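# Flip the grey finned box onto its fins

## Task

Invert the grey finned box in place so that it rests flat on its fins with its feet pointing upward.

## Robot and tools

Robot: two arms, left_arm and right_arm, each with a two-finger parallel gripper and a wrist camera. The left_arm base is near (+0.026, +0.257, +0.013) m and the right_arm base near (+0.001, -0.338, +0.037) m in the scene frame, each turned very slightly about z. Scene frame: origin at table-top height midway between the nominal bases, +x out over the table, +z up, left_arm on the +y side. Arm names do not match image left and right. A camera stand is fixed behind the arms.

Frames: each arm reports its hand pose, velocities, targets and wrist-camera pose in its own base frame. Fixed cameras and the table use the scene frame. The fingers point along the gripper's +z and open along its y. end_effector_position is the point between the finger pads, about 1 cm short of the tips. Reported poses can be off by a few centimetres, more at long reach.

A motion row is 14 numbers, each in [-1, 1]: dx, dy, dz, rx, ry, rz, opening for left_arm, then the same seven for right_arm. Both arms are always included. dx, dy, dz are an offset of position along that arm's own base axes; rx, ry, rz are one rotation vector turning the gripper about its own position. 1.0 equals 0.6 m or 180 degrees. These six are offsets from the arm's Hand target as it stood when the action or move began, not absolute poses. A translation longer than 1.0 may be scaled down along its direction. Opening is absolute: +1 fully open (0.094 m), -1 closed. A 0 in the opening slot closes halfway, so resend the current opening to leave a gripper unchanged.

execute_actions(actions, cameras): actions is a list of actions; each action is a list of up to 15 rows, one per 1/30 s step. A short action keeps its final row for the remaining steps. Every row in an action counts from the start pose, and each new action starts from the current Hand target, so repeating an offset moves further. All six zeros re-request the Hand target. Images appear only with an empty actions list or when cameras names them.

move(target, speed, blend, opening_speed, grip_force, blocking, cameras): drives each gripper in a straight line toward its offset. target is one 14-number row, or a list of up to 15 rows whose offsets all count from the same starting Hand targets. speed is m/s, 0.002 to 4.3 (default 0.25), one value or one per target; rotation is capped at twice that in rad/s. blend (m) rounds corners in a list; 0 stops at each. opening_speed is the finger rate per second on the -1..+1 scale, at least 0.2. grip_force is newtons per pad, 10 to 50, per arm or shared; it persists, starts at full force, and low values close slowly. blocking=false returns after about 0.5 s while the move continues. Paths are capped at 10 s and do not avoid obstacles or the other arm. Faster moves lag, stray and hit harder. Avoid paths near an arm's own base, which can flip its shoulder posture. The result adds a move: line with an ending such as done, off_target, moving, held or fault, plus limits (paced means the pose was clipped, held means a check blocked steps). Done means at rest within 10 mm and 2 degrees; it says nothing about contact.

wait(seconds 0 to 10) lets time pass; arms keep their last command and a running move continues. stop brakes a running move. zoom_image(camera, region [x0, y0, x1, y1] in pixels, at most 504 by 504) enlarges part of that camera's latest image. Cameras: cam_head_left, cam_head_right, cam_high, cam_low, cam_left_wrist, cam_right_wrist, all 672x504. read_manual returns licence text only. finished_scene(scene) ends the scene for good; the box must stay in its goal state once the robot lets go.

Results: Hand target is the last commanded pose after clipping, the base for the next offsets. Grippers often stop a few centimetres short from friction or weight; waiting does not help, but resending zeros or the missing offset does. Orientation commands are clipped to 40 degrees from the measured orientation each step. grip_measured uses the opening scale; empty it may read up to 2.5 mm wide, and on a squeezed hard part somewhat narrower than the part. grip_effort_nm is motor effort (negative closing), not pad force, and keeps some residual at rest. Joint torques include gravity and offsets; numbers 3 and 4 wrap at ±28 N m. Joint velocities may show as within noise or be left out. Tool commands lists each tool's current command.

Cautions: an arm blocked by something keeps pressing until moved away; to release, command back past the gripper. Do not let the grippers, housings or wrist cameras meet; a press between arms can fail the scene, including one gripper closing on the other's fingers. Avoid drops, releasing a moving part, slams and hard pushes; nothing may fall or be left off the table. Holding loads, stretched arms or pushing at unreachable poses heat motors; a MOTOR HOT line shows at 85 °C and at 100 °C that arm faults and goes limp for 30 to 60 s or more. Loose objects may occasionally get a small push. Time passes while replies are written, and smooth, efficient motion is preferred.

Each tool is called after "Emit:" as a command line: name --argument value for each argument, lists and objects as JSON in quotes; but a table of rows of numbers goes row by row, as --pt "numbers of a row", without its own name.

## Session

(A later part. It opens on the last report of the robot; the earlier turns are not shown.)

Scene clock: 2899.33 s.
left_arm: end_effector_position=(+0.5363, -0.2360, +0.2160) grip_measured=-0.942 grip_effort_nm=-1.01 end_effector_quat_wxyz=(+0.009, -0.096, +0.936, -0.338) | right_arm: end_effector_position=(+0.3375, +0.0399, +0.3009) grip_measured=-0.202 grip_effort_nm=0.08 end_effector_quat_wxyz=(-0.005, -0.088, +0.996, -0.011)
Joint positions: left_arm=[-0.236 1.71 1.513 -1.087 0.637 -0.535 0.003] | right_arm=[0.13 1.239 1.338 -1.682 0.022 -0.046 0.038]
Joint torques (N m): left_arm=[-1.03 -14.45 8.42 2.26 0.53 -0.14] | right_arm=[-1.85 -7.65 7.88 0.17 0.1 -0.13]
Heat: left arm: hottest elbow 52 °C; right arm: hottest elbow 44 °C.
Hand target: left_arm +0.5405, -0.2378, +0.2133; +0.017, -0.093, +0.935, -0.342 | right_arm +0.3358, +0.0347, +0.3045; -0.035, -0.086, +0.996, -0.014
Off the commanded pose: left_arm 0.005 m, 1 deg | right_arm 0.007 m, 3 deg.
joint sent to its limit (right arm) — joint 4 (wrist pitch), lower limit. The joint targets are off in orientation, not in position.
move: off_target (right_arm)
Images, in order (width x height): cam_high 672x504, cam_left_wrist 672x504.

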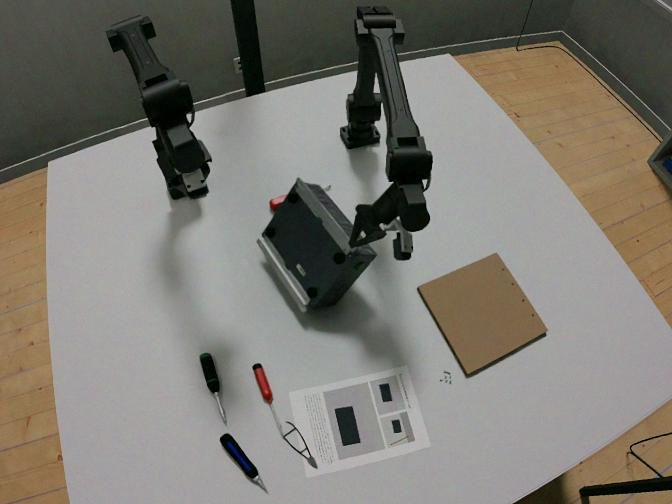

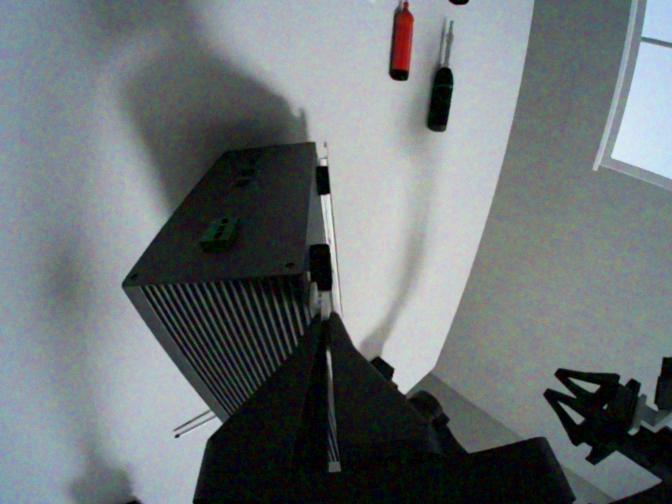

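Emit:
move --target '[-0.0135, 0.0586, -0.0225, -0.0541, -0.0125, 0, -1.0, 0, 0, 0, 0, 0, 0, -0.2]' --speed 0.04 --cameras '["cam_left_wrist", "cam_high"]'

Scene clock: 2909.43 s.
left_arm: end_effector_position=(+0.5290, -0.1948, +0.1992) grip_measured=-0.942 grip_effort_nm=-1.01 end_effector_quat_wxyz=(+0.023, -0.088, +0.904, -0.417) | right_arm: end_effector_position=(+0.3375, +0.0399, +0.3009) grip_measured=-0.202 grip_effort_nm=0.08 end_effector_quat_wxyz=(-0.005, -0.088, +0.996, -0.011)
Joint positions: left_arm=[-0.125 1.671 1.358 -0.95 0.819 -0.453 0.003] | right_arm=[0.13 1.239 1.338 -1.682 0.022 -0.046 0.038]
Joint torques (N m): left_arm=[-1.85 -13.63 8.68 2.35 0.71 -0.37] | right_arm=[-1.2 -7.71 7.97 0.35 0.1 -0.13]
Heat: left arm: hottest elbow 50 °C; right arm: hottest elbow 44 °C.
Hand target: left_arm +0.5324, -0.2026, +0.1999; +0.027, -0.087, +0.902, -0.422 | right_arm +0.3358, +0.0347, +0.3045; -0.035, -0.086, +0.996, -0.014
Off the commanded pose: left_arm 0.009 m, 1 deg | right_arm 0.007 m, 3 deg.
joint sent to its limit (right arm) — joint 4 (wrist pitch), lower limit. The joint targets are off in orientation, not in position.
move: off_target (right_arm)
Images, in order (width x height): cam_high 672x504, cam_left_wrist 672x504.

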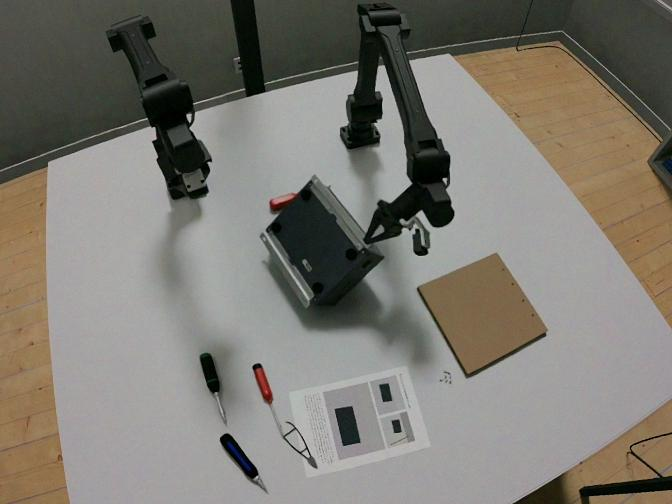

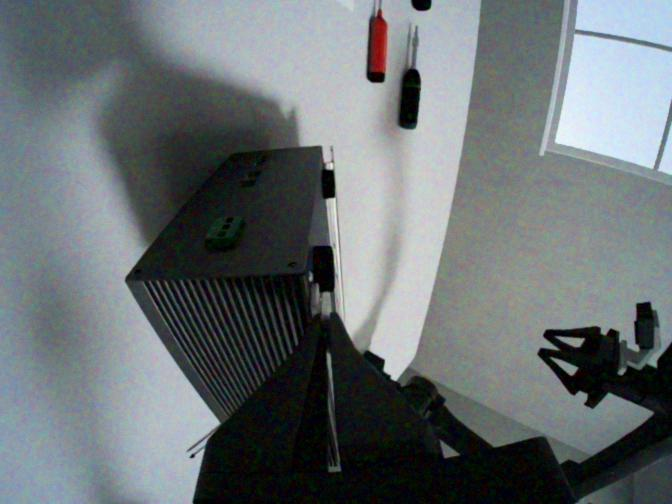

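Emit:
move --target '[-0.0113, 0.0487, -0.0317, -0.0541, -0.0125, 0, -1.0, 0, 0, 0, 0, 0, 0, -0.2]' --speed 0.04 --cameras '["cam_left_wrist", "cam_high"]'

Scene clock: 2927.77 s.
left_arm: end_effector_position=(+0.5234, -0.1615, +0.1774) grip_measured=-0.942 grip_effort_nm=-1.01 end_effector_quat_wxyz=(+0.042, -0.083, +0.868, -0.489) | right_arm: end_effector_position=(+0.3375, +0.0399, +0.3009) grip_measured=-0.202 grip_effort_nm=0.08 end_effector_quat_wxyz=(-0.005, -0.088, +0.996, -0.011)
Joint positions: left_arm=[-0.03 1.67 1.23 -0.797 0.989 -0.402 0.003] | right_arm=[0.13 1.239 1.338 -1.682 0.022 -0.046 0.038]
Joint torques (N m): left_arm=[-2.32 -13.22 8.88 1.88 1.42 -0.41] | right_arm=[-1.61 -7.88 7.86 0.23 0.11 -0.08]
Heat: left arm: hottest elbow 50 °C; right arm: hottest elbow 44 °C.
Hand target: left_arm +0.5257, -0.1733, +0.1810; +0.037, -0.081, +0.862, -0.499 | right_arm +0.3358, +0.0347, +0.3045; -0.035, -0.086, +0.996, -0.014
Off the commanded pose: left_arm 0.013 m, 1 deg | right_arm 0.007 m, 3 deg.
joint sent to its limit (right arm) — joint 4 (wrist pitch), lower limit. The joint targets are off in orientation, not in position.
move: off_target (left_arm, right_arm)
Images, in order (width x height): cam_high 672x504, cam_left_wrist 672x504.

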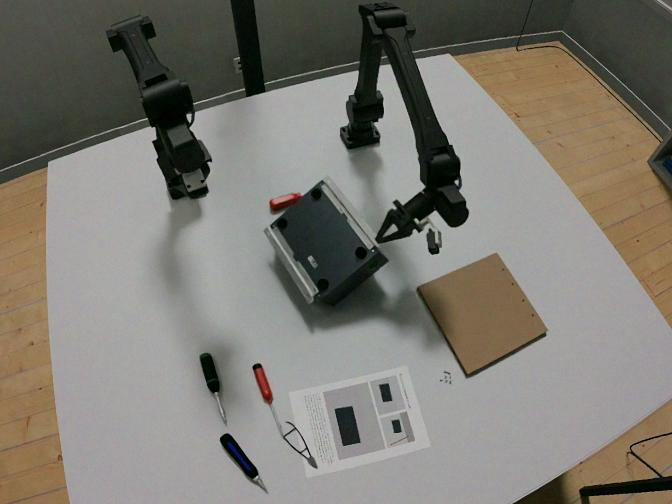

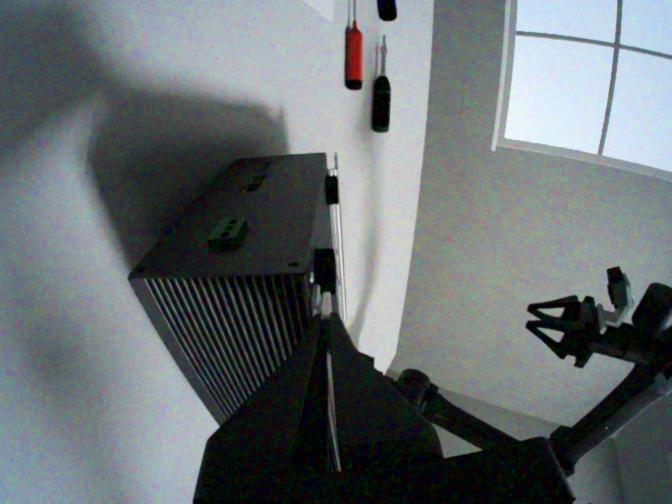

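Emit:
move --target '[-0.0098, 0.0422, -0.04, -0.0541, -0.0125, 0, -1.0, 0, 0, 0, 0, 0, 0, -0.2]' --speed 0.035 --cameras '["cam_left_wrist", "cam_high"]'

Scene clock: 2940.83 s.
left_arm: end_effector_position=(+0.5180, -0.1346, +0.1494) grip_measured=-0.942 grip_effort_nm=-1.01 end_effector_quat_wxyz=(+0.055, -0.079, +0.823, -0.559) | right_arm: end_effector_position=(+0.3375, +0.0399, +0.3009) grip_measured=-0.202 grip_effort_nm=0.08 end_effector_quat_wxyz=(-0.005, -0.088, +0.996, -0.011)
Joint positions: left_arm=[0.05 1.718 1.129 -0.635 1.169 -0.371 0.003] | right_arm=[0.13 1.239 1.338 -1.682 0.022 -0.046 0.038]
Joint torques (N m): left_arm=[-2.73 -13.22 8.49 1.69 1.69 -0.45] | right_arm=[-1.55 -7.59 7.84 0.5 0.11 -0.13]
Heat: left arm: hottest elbow 50 °C; right arm: hottest elbow 44 °C.
Hand target: left_arm +0.5197, -0.1480, +0.1569; +0.047, -0.074, +0.816, -0.572 | right_arm +0.3358, +0.0347, +0.3045; -0.035, -0.086, +0.996, -0.014
Off the commanded pose: left_arm 0.015 m, 2 deg | right_arm 0.007 m, 3 deg.
joint sent to its limit (right arm) — joint 4 (wrist pitch), lower limit. The joint targets are off in orientation, not in position.
move: off_target (left_arm, right_arm)
Images, in order (width x height): cam_high 672x504, cam_left_wrist 672x504.

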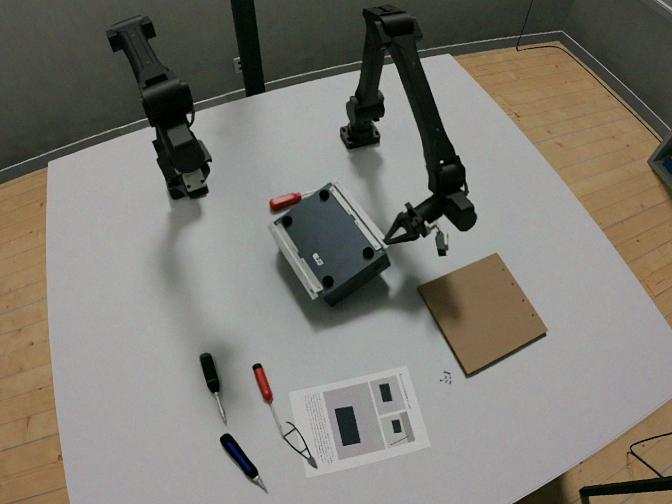

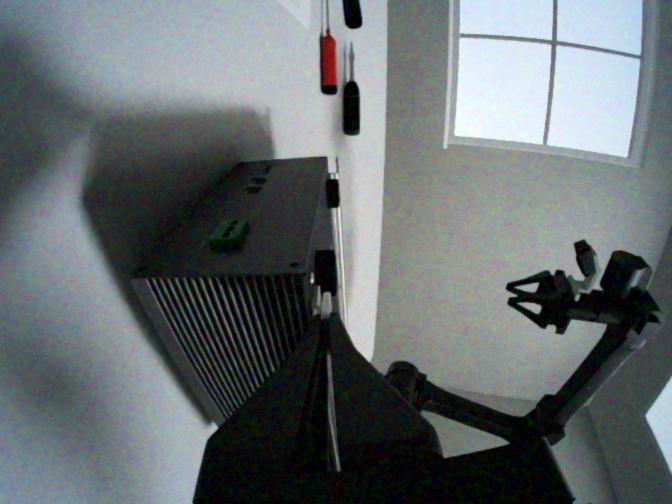

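Emit:
move --target '[-0.0079, 0.0341, -0.0483, -0.0541, -0.0125, 0, -1.0, 0, 0, 0, 0, 0, 0, -0.2]' --speed 0.03 --cameras '["cam_left_wrist", "cam_high"]'

Scene clock: 2951.07 s.
left_arm: end_effector_position=(+0.5130, -0.1167, +0.1131) grip_measured=-0.942 grip_effort_nm=-1.01 end_effector_quat_wxyz=(+0.066, -0.069, +0.774, -0.626) | right_arm: end_effector_position=(+0.3375, +0.0399, +0.3009) grip_measured=-0.202 grip_effort_nm=0.08 end_effector_quat_wxyz=(-0.005, -0.088, +0.996, -0.011)
Joint positions: left_arm=[0.105 1.813 1.05 -0.415 1.344 -0.386 0.003] | right_arm=[0.13 1.239 1.338 -1.682 0.022 -0.046 0.038]
Joint torques (N m): left_arm=[-2.43 -14.62 7.69 1.55 1.96 -0.63] | right_arm=[-0.85 -7.18 7.84 0.34 0.13 -0.11]
Heat: left arm: hottest elbow 49 °C; right arm: hottest elbow 44 °C.
Hand target: left_arm +0.5150, -0.1275, +0.1279; +0.057, -0.067, +0.763, -0.640 | right_arm +0.3358, +0.0347, +0.3045; -0.035, -0.086, +0.996, -0.014
Off the commanded pose: left_arm 0.018 m, 2 deg | right_arm 0.007 m, 3 deg.
joint sent to its limit (right arm) — joint 4 (wrist pitch), lower limit. The joint targets are off in orientation, not in position.
move: off_target (left_arm, right_arm)
Images, in order (width x height): cam_high 672x504, cam_left_wrist 672x504.

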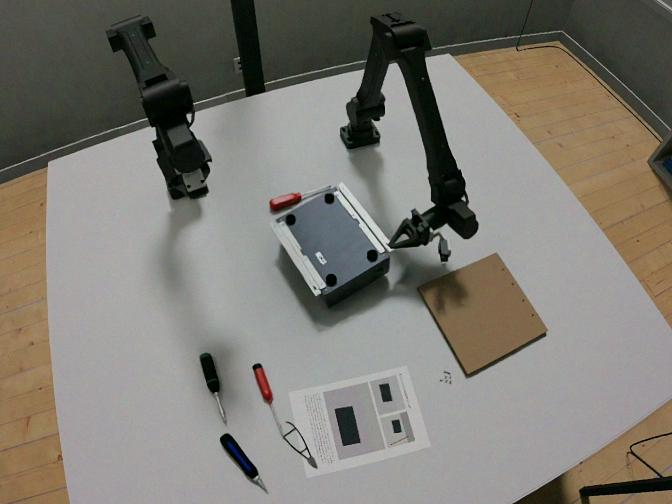

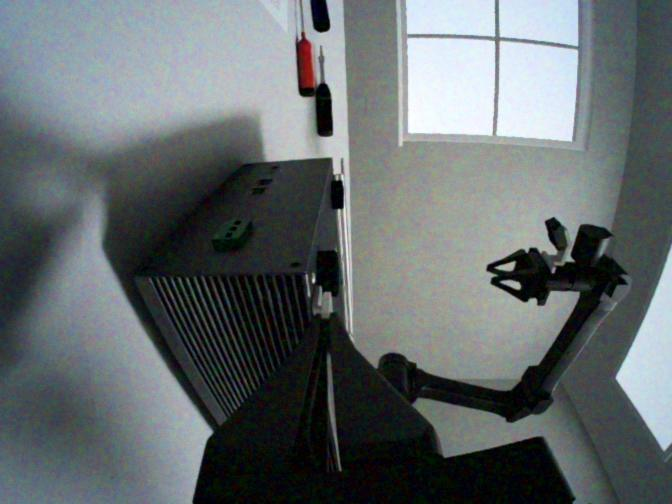

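Emit:
move --target '[-0.003, 0.013, -0.0367, -0.0325, -0.0075, 0, -1.0, 0, 0, 0, 0, 0, 0, -0.2]' --speed 0.02 --cameras '["cam_left_wrist", "cam_high", "cam_low"]'

Scene clock: 2960.73 s.
left_arm: end_effector_position=(+0.5120, -0.1096, +0.0913) grip_measured=-0.942 grip_effort_nm=-1.01 end_effector_quat_wxyz=(+0.070, -0.064, +0.742, -0.664) | right_arm: end_effector_position=(+0.3375, +0.0399, +0.3009) grip_measured=-0.202 grip_effort_nm=0.08 end_effector_quat_wxyz=(-0.005, -0.088, +0.996, -0.011)
Joint positions: left_arm=[0.126 1.885 0.998 -0.145 1.445 -0.523 0.003] | right_arm=[0.13 1.239 1.338 -1.682 0.022 -0.046 0.038]
Joint torques (N m): left_arm=[-2.37 -15.09 6.99 1.8 1.91 -0.65] | right_arm=[-1.61 -7.18 7.84 0.36 0.11 -0.11]
Heat: left arm: hottest elbow 48 °C; right arm: hottest elbow 44 °C.
Hand target: left_arm +0.5132, -0.1198, +0.1060; +0.062, -0.062, +0.729, -0.679 | right_arm +0.3358, +0.0347, +0.3045; -0.035, -0.086, +0.996, -0.014
Off the commanded pose: left_arm 0.018 m, 2 deg | right_arm 0.007 m, 3 deg.
joint sent to its limit (right arm) — joint 4 (wrist pitch), lower limit. The joint targets are off in orientation, not in position.
move: off_target (left_arm, right_arm)
Images, in order (width x height): cam_high 672x504, cam_low 672x504, cam_left_wrist 672x504.

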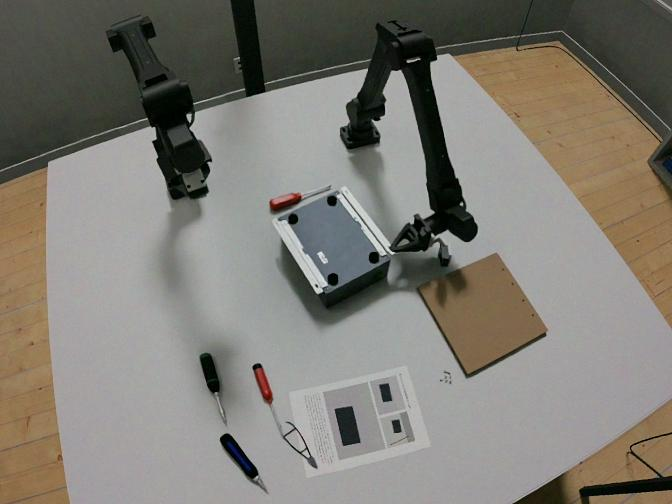

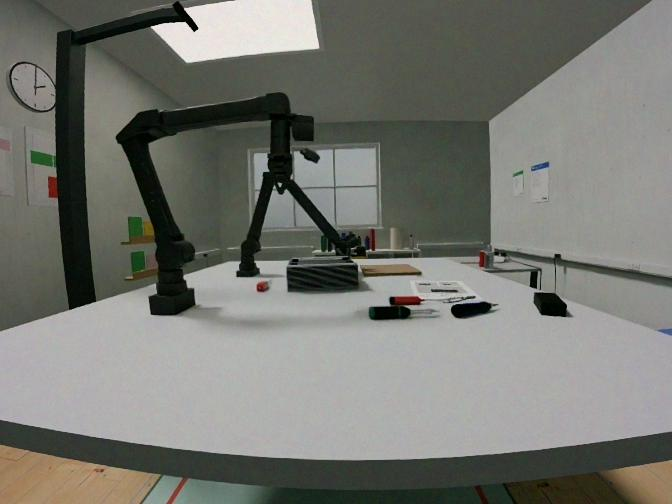

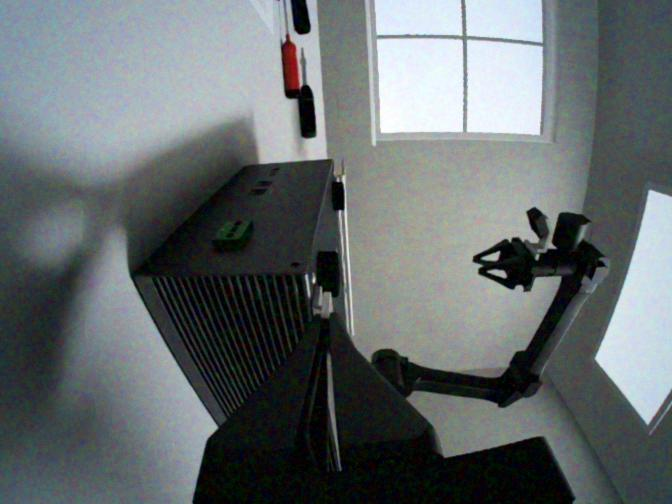

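Emit:
zoom_image --camera "cam_low" --region '[240, 220, 400, 320]'

Emit:
move --target '[0, 0.002, -0.025, 0, 0, 0, -1.0, 0, 0, 0, 0, 0, 0, -0.2]' --speed 0.02 --cameras '["cam_low"]'

Emit:
zoom_image --camera "cam_low" --region '[240, 220, 400, 320]'

Scaled by 3.150.

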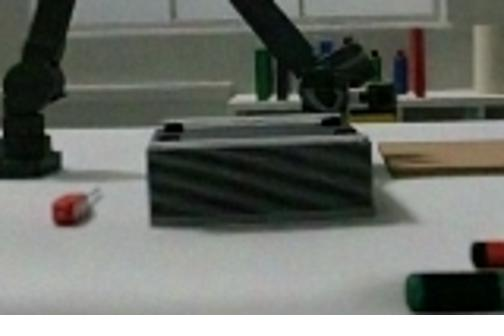

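Scene clock: 2966.83 s.
left_arm: end_effector_position=(+0.5119, -0.1089, +0.0882) grip_measured=-0.942 grip_effort_nm=-1.01 end_effector_quat_wxyz=(+0.072, -0.060, +0.736, -0.671) | right_arm: end_effector_position=(+0.3375, +0.0399, +0.3009) grip_measured=-0.202 grip_effort_nm=0.08 end_effector_quat_wxyz=(-0.005, -0.088, +0.996, -0.011)
Joint positions: left_arm=[0.128 1.899 0.989 -0.074 1.463 -0.563 0.003] | right_arm=[0.13 1.239 1.338 -1.682 0.022 -0.046 0.038]
Joint torques (N m): left_arm=[-2.55 -13.86 6.67 2.03 1.17 -0.5] | right_arm=[-2.2 -7.59 7.88 0.23 0.11 -0.14]
Heat: left arm: hottest elbow 48 °C; right arm: hottest elbow 44 °C.
Hand target: left_arm +0.5131, -0.1186, +0.0908; +0.062, -0.062, +0.729, -0.679 | right_arm +0.3358, +0.0347, +0.3045; -0.035, -0.086, +0.996, -0.014
Off the commanded pose: left_arm 0.010 m, 2 deg | right_arm 0.007 m, 3 deg.
joint sent to its limit (right arm) — joint 4 (wrist pitch), lower limit. The joint targets are off in orientation, not in position.
move: off_target (right_arm)
Images, in order (width x height): cam_low 672x504.

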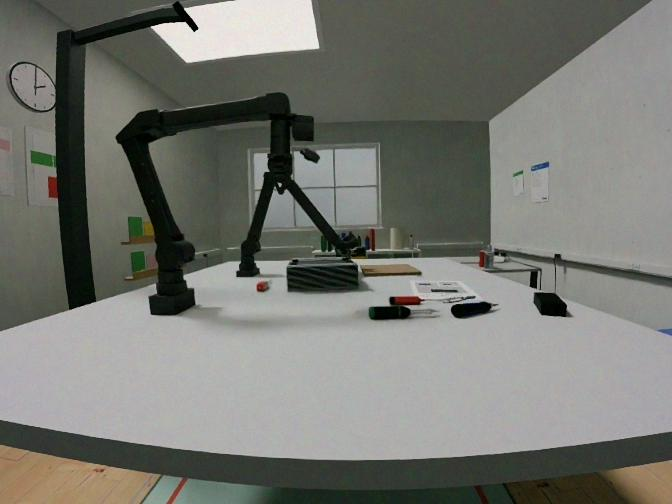

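Scaled by 3.150.

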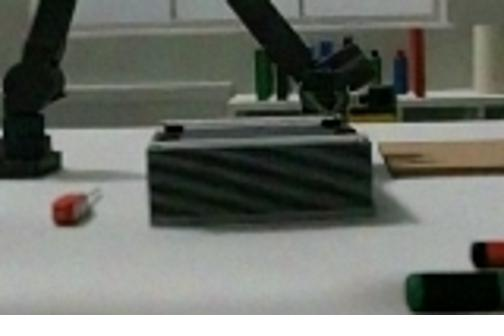

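Emit:
move --target '[0, 0.002, -0.025, 0, 0, 0, -1.0, 0, 0, 0, 0, 0, 0, -0.2]' --speed 0.02 --cameras '["cam_low", "cam_high", "cam_left_wrist"]'

Emit:
zoom_image --camera "cam_high" --region '[250, 160, 430, 320]'

Scene clock: 2973.63 s.
left_arm: end_effector_position=(+0.5120, -0.1090, +0.0876) grip_measured=-0.942 grip_effort_nm=-1.01 end_effector_quat_wxyz=(+0.073, -0.054, +0.729, -0.678) | right_arm: end_effector_position=(+0.3375, +0.0399, +0.3009) grip_measured=-0.202 grip_effort_nm=0.08 end_effector_quat_wxyz=(-0.005, -0.088, +0.996, -0.011)
Joint positions: left_arm=[0.129 1.91 0.98 0.004 1.484 -0.614 0.003] | right_arm=[0.13 1.239 1.338 -1.682 0.022 -0.046 0.038]
Joint torques (N m): left_arm=[-2.2 -11.93 6.28 2.11 0.33 -0.32] | right_arm=[-1.85 -7.88 7.86 0.44 0.09 -0.11]
Heat: left arm: hottest elbow 47 °C; right arm: hottest elbow 44 °C.
Hand target: left_arm +0.5131, -0.1174, +0.0758; +0.062, -0.062, +0.729, -0.679 | right_arm +0.3358, +0.0347, +0.3045; -0.035, -0.086, +0.996, -0.014
Off the commanded pose: left_arm 0.014 m, 2 deg | right_arm 0.007 m, 3 deg.
joint sent to its limit (right arm) — joint 4 (wrist pitch), lower limit. The joint targets are off in orientation, not in position.
move: off_target (left_arm, right_arm)
Images, in order (width x height): cam_high 672x504, cam_low 672x504, cam_left_wrist 672x504.

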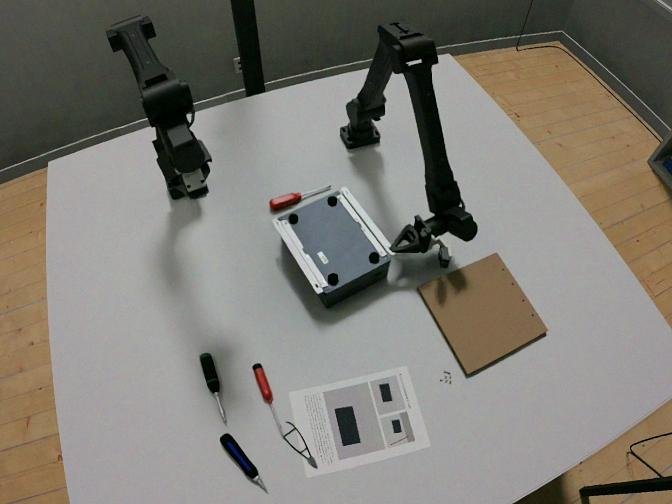

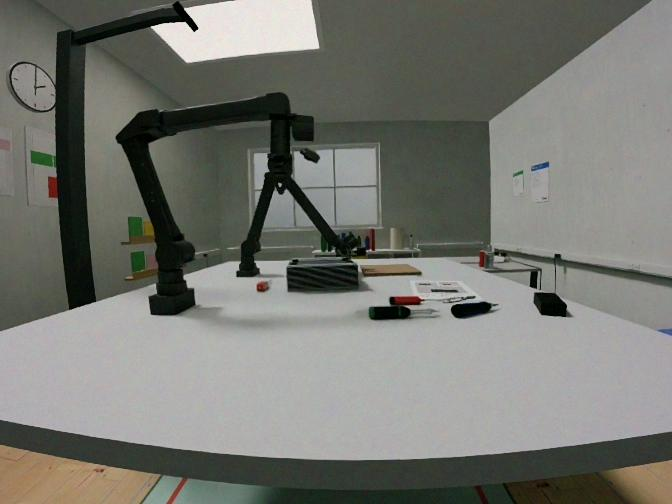

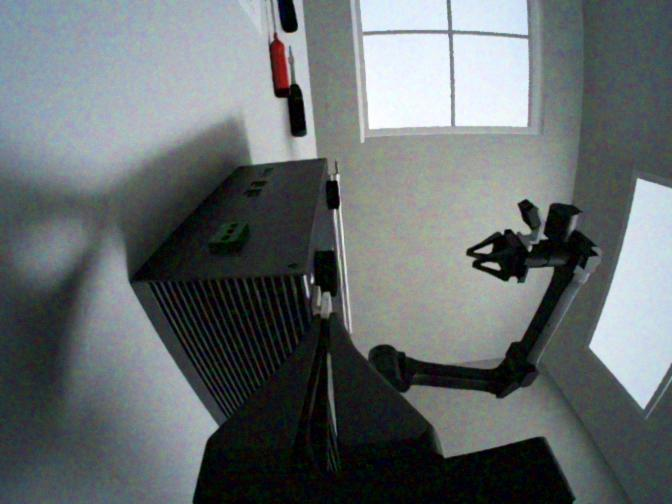

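Scaled by 2.800.

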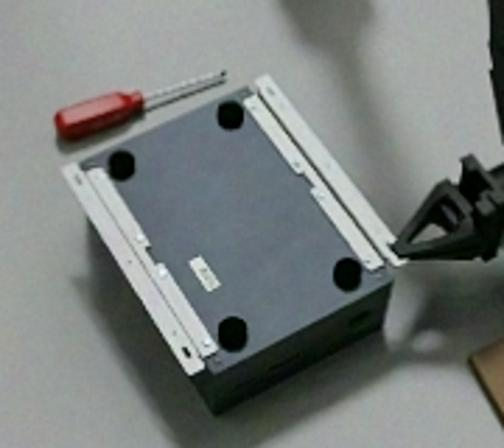

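Emit:
move --target '[0, 0.008, 0.0167, 0, 0, 0, -1.0, 0, 0, 0, 0, 0, 0, -0.2]' --speed 0.03

Emit:
move --target '[0, 0, 0, 0, 0, 0, -0.2, 0, 0, 0, 0, 0, 0, -0.2]' --opening_speed 0.4 --cameras '["cam_left_wrist"]'

Scene clock: 2986.37 s.
left_arm: end_effector_position=(+0.5120, -0.1088, +0.0876) grip_measured=-0.942 grip_effort_nm=-1.01 end_effector_quat_wxyz=(+0.073, -0.054, +0.729, -0.679) | right_arm: end_effector_position=(+0.3375, +0.0399, +0.3009) grip_measured=-0.202 grip_effort_nm=0.08 end_effector_quat_wxyz=(-0.005, -0.088, +0.996, -0.011)
Joint positions: left_arm=[0.129 1.91 0.98 0.004 1.485 -0.614 0.003] | right_arm=[0.13 1.239 1.338 -1.682 0.022 -0.046 0.038]
Joint torques (N m): left_arm=[-1.55 -13.68 6.37 1.21 0.51 -0.32] | right_arm=[-2.02 -7.47 7.84 0.24 0.11 -0.13]
Heat: left arm: hottest elbow 46 °C; right arm: hottest elbow 44 °C.
Hand target: left_arm +0.5132, -0.1126, +0.0858; +0.062, -0.062, +0.729, -0.679 | right_arm +0.3358, +0.0347, +0.3045; -0.035, -0.086, +0.996, -0.014
Off the commanded pose: left_arm 0.004 m, 2 deg | right_arm 0.007 m, 3 deg.
joint sent to its limit (right arm) — joint 4 (wrist pitch), lower limit. The joint targets are off in orientation, not in position.
move: off_target (right_arm)

Scene clock: 2988.70 s.
left_arm: end_effector_position=(+0.5120, -0.1088, +0.0876) grip_measured=-0.203 grip_effort_nm=0.16 end_effector_quat_wxyz=(+0.068, -0.059, +0.729, -0.679) | right_arm: end_effector_position=(+0.3375, +0.0399, +0.3009) grip_measured=-0.202 grip_effort_nm=0.08 end_effector_quat_wxyz=(-0.005, -0.088, +0.996, -0.011)
Joint positions: left_arm=[0.129 1.91 0.98 0.004 1.485 -0.627 0.037] | right_arm=[0.13 1.239 1.338 -1.682 0.022 -0.046 0.038]
Joint torques (N m): left_arm=[-1.44 -13.63 6.27 1.48 0.52 -0.24] | right_arm=[-2.61 -7.3 7.99 0.39 0.1 -0.06]
Heat: left arm: hottest elbow 46 °C; right arm: hottest elbow 44 °C.
Hand target: left_arm +0.5132, -0.1126, +0.0858; +0.062, -0.062, +0.729, -0.679 | right_arm +0.3358, +0.0347, +0.3045; -0.035, -0.086, +0.996, -0.014
Off the commanded pose: left_arm 0.004 m, 1 deg | right_arm 0.007 m, 3 deg.
joint sent to its limit (right arm) — joint 4 (wrist pitch), lower limit. The joint targets are off in orientation, not in position.
move: off_target (right_arm)
Images, in order (width x height): cam_left_wrist 672x504.

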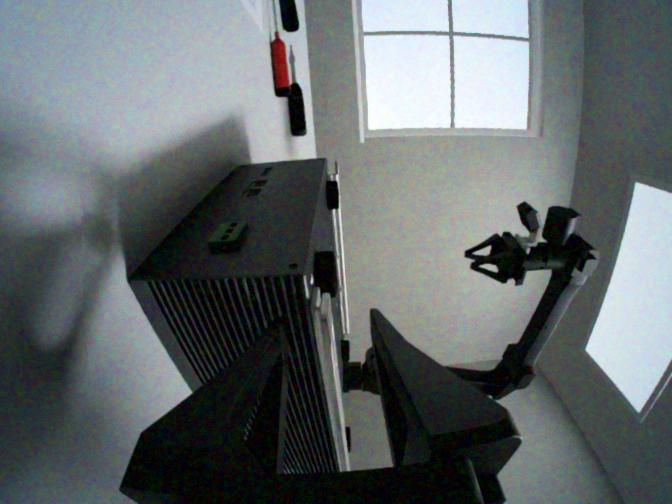

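Retreat in +v.

Emit:
move --target '[-0.05, 0.22, 0.02, 0, 0, 0, -0.2, 0, 0, 0, 0, 0, 0, -0.2]' --speed 0.08 --cameras '["all"]'

Scene clock: 2994.60 s.
left_arm: end_effector_position=(+0.4846, +0.0163, +0.0903) grip_measured=-0.203 grip_effort_nm=0.16 end_effector_quat_wxyz=(+0.140, -0.146, +0.697, -0.688) | right_arm: end_effector_position=(+0.3375, +0.0399, +0.3009) grip_measured=-0.202 grip_effort_nm=0.08 end_effector_quat_wxyz=(-0.005, -0.088, +0.996, -0.011)
Joint positions: left_arm=[0.402 1.875 0.93 -0.246 1.554 -0.386 0.037] | right_arm=[0.13 1.239 1.338 -1.682 0.022 -0.046 0.038]
Joint torques (N m): left_arm=[-0.26 -14.68 5.38 0.79 0.84 0.04] | right_arm=[-1.32 -6.77 7.97 0.25 0.09 -0.11]
Heat: left arm: hottest elbow 46 °C; right arm: hottest elbow 44 °C.
Hand target: left_arm +0.4831, +0.0194, +0.0978; +0.062, -0.062, +0.729, -0.679 | right_arm +0.3358, +0.0347, +0.3045; -0.035, -0.086, +0.996, -0.014
Off the commanded pose: left_arm 0.008 m, 14 deg | right_arm 0.007 m, 3 deg.
joint sent to its limit (left arm) — joint 5 (wrist yaw), upper limit. The joint targets are off in orientation, not in position.
joint sent to its limit (right arm) — joint 4 (wrist pitch), lower limit. The joint targets are off in orientation, not in position.
move: off_target (left_arm, right_arm)

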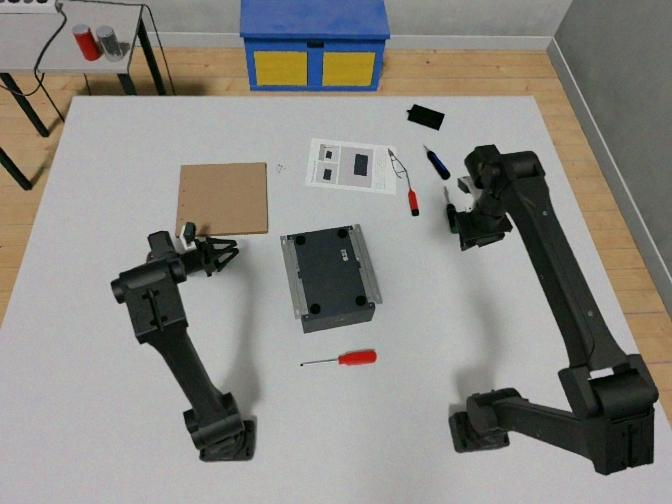

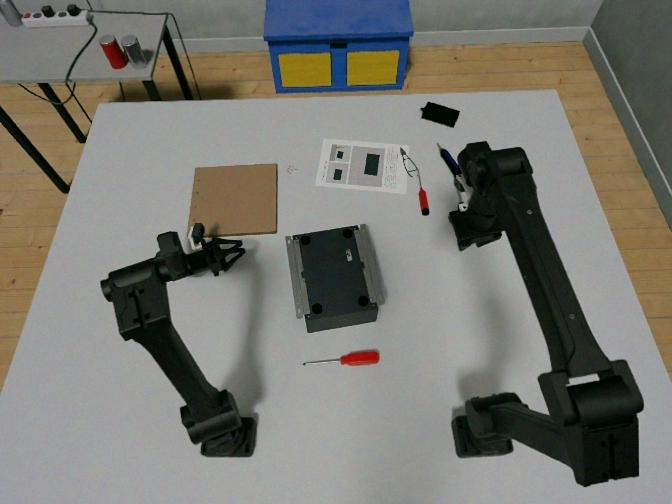

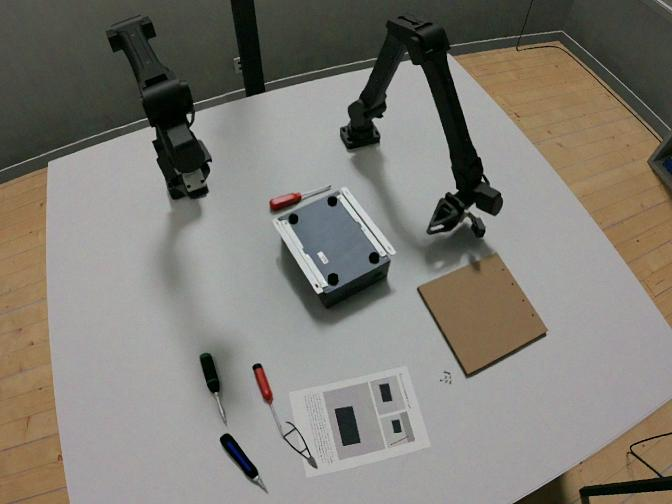

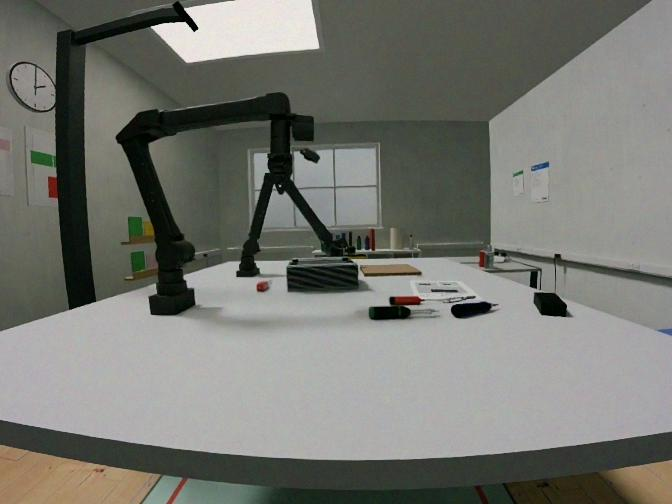

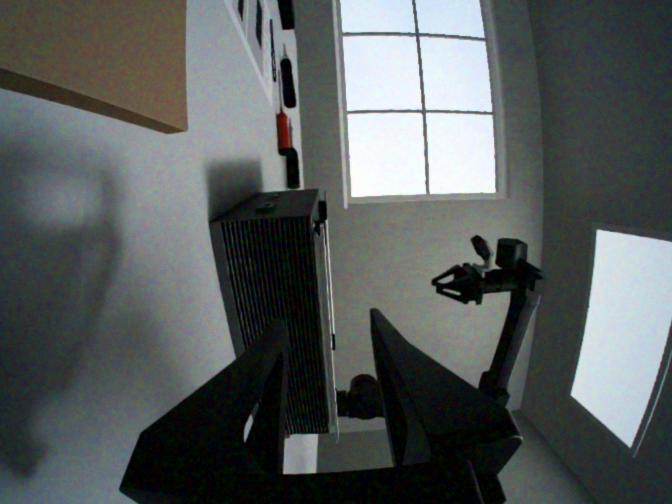

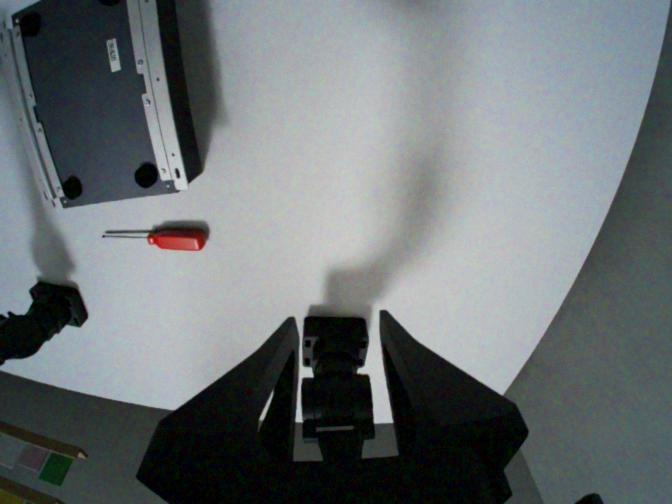

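Emit:
finished_scene --scene 1

The scene is finished: the task was done.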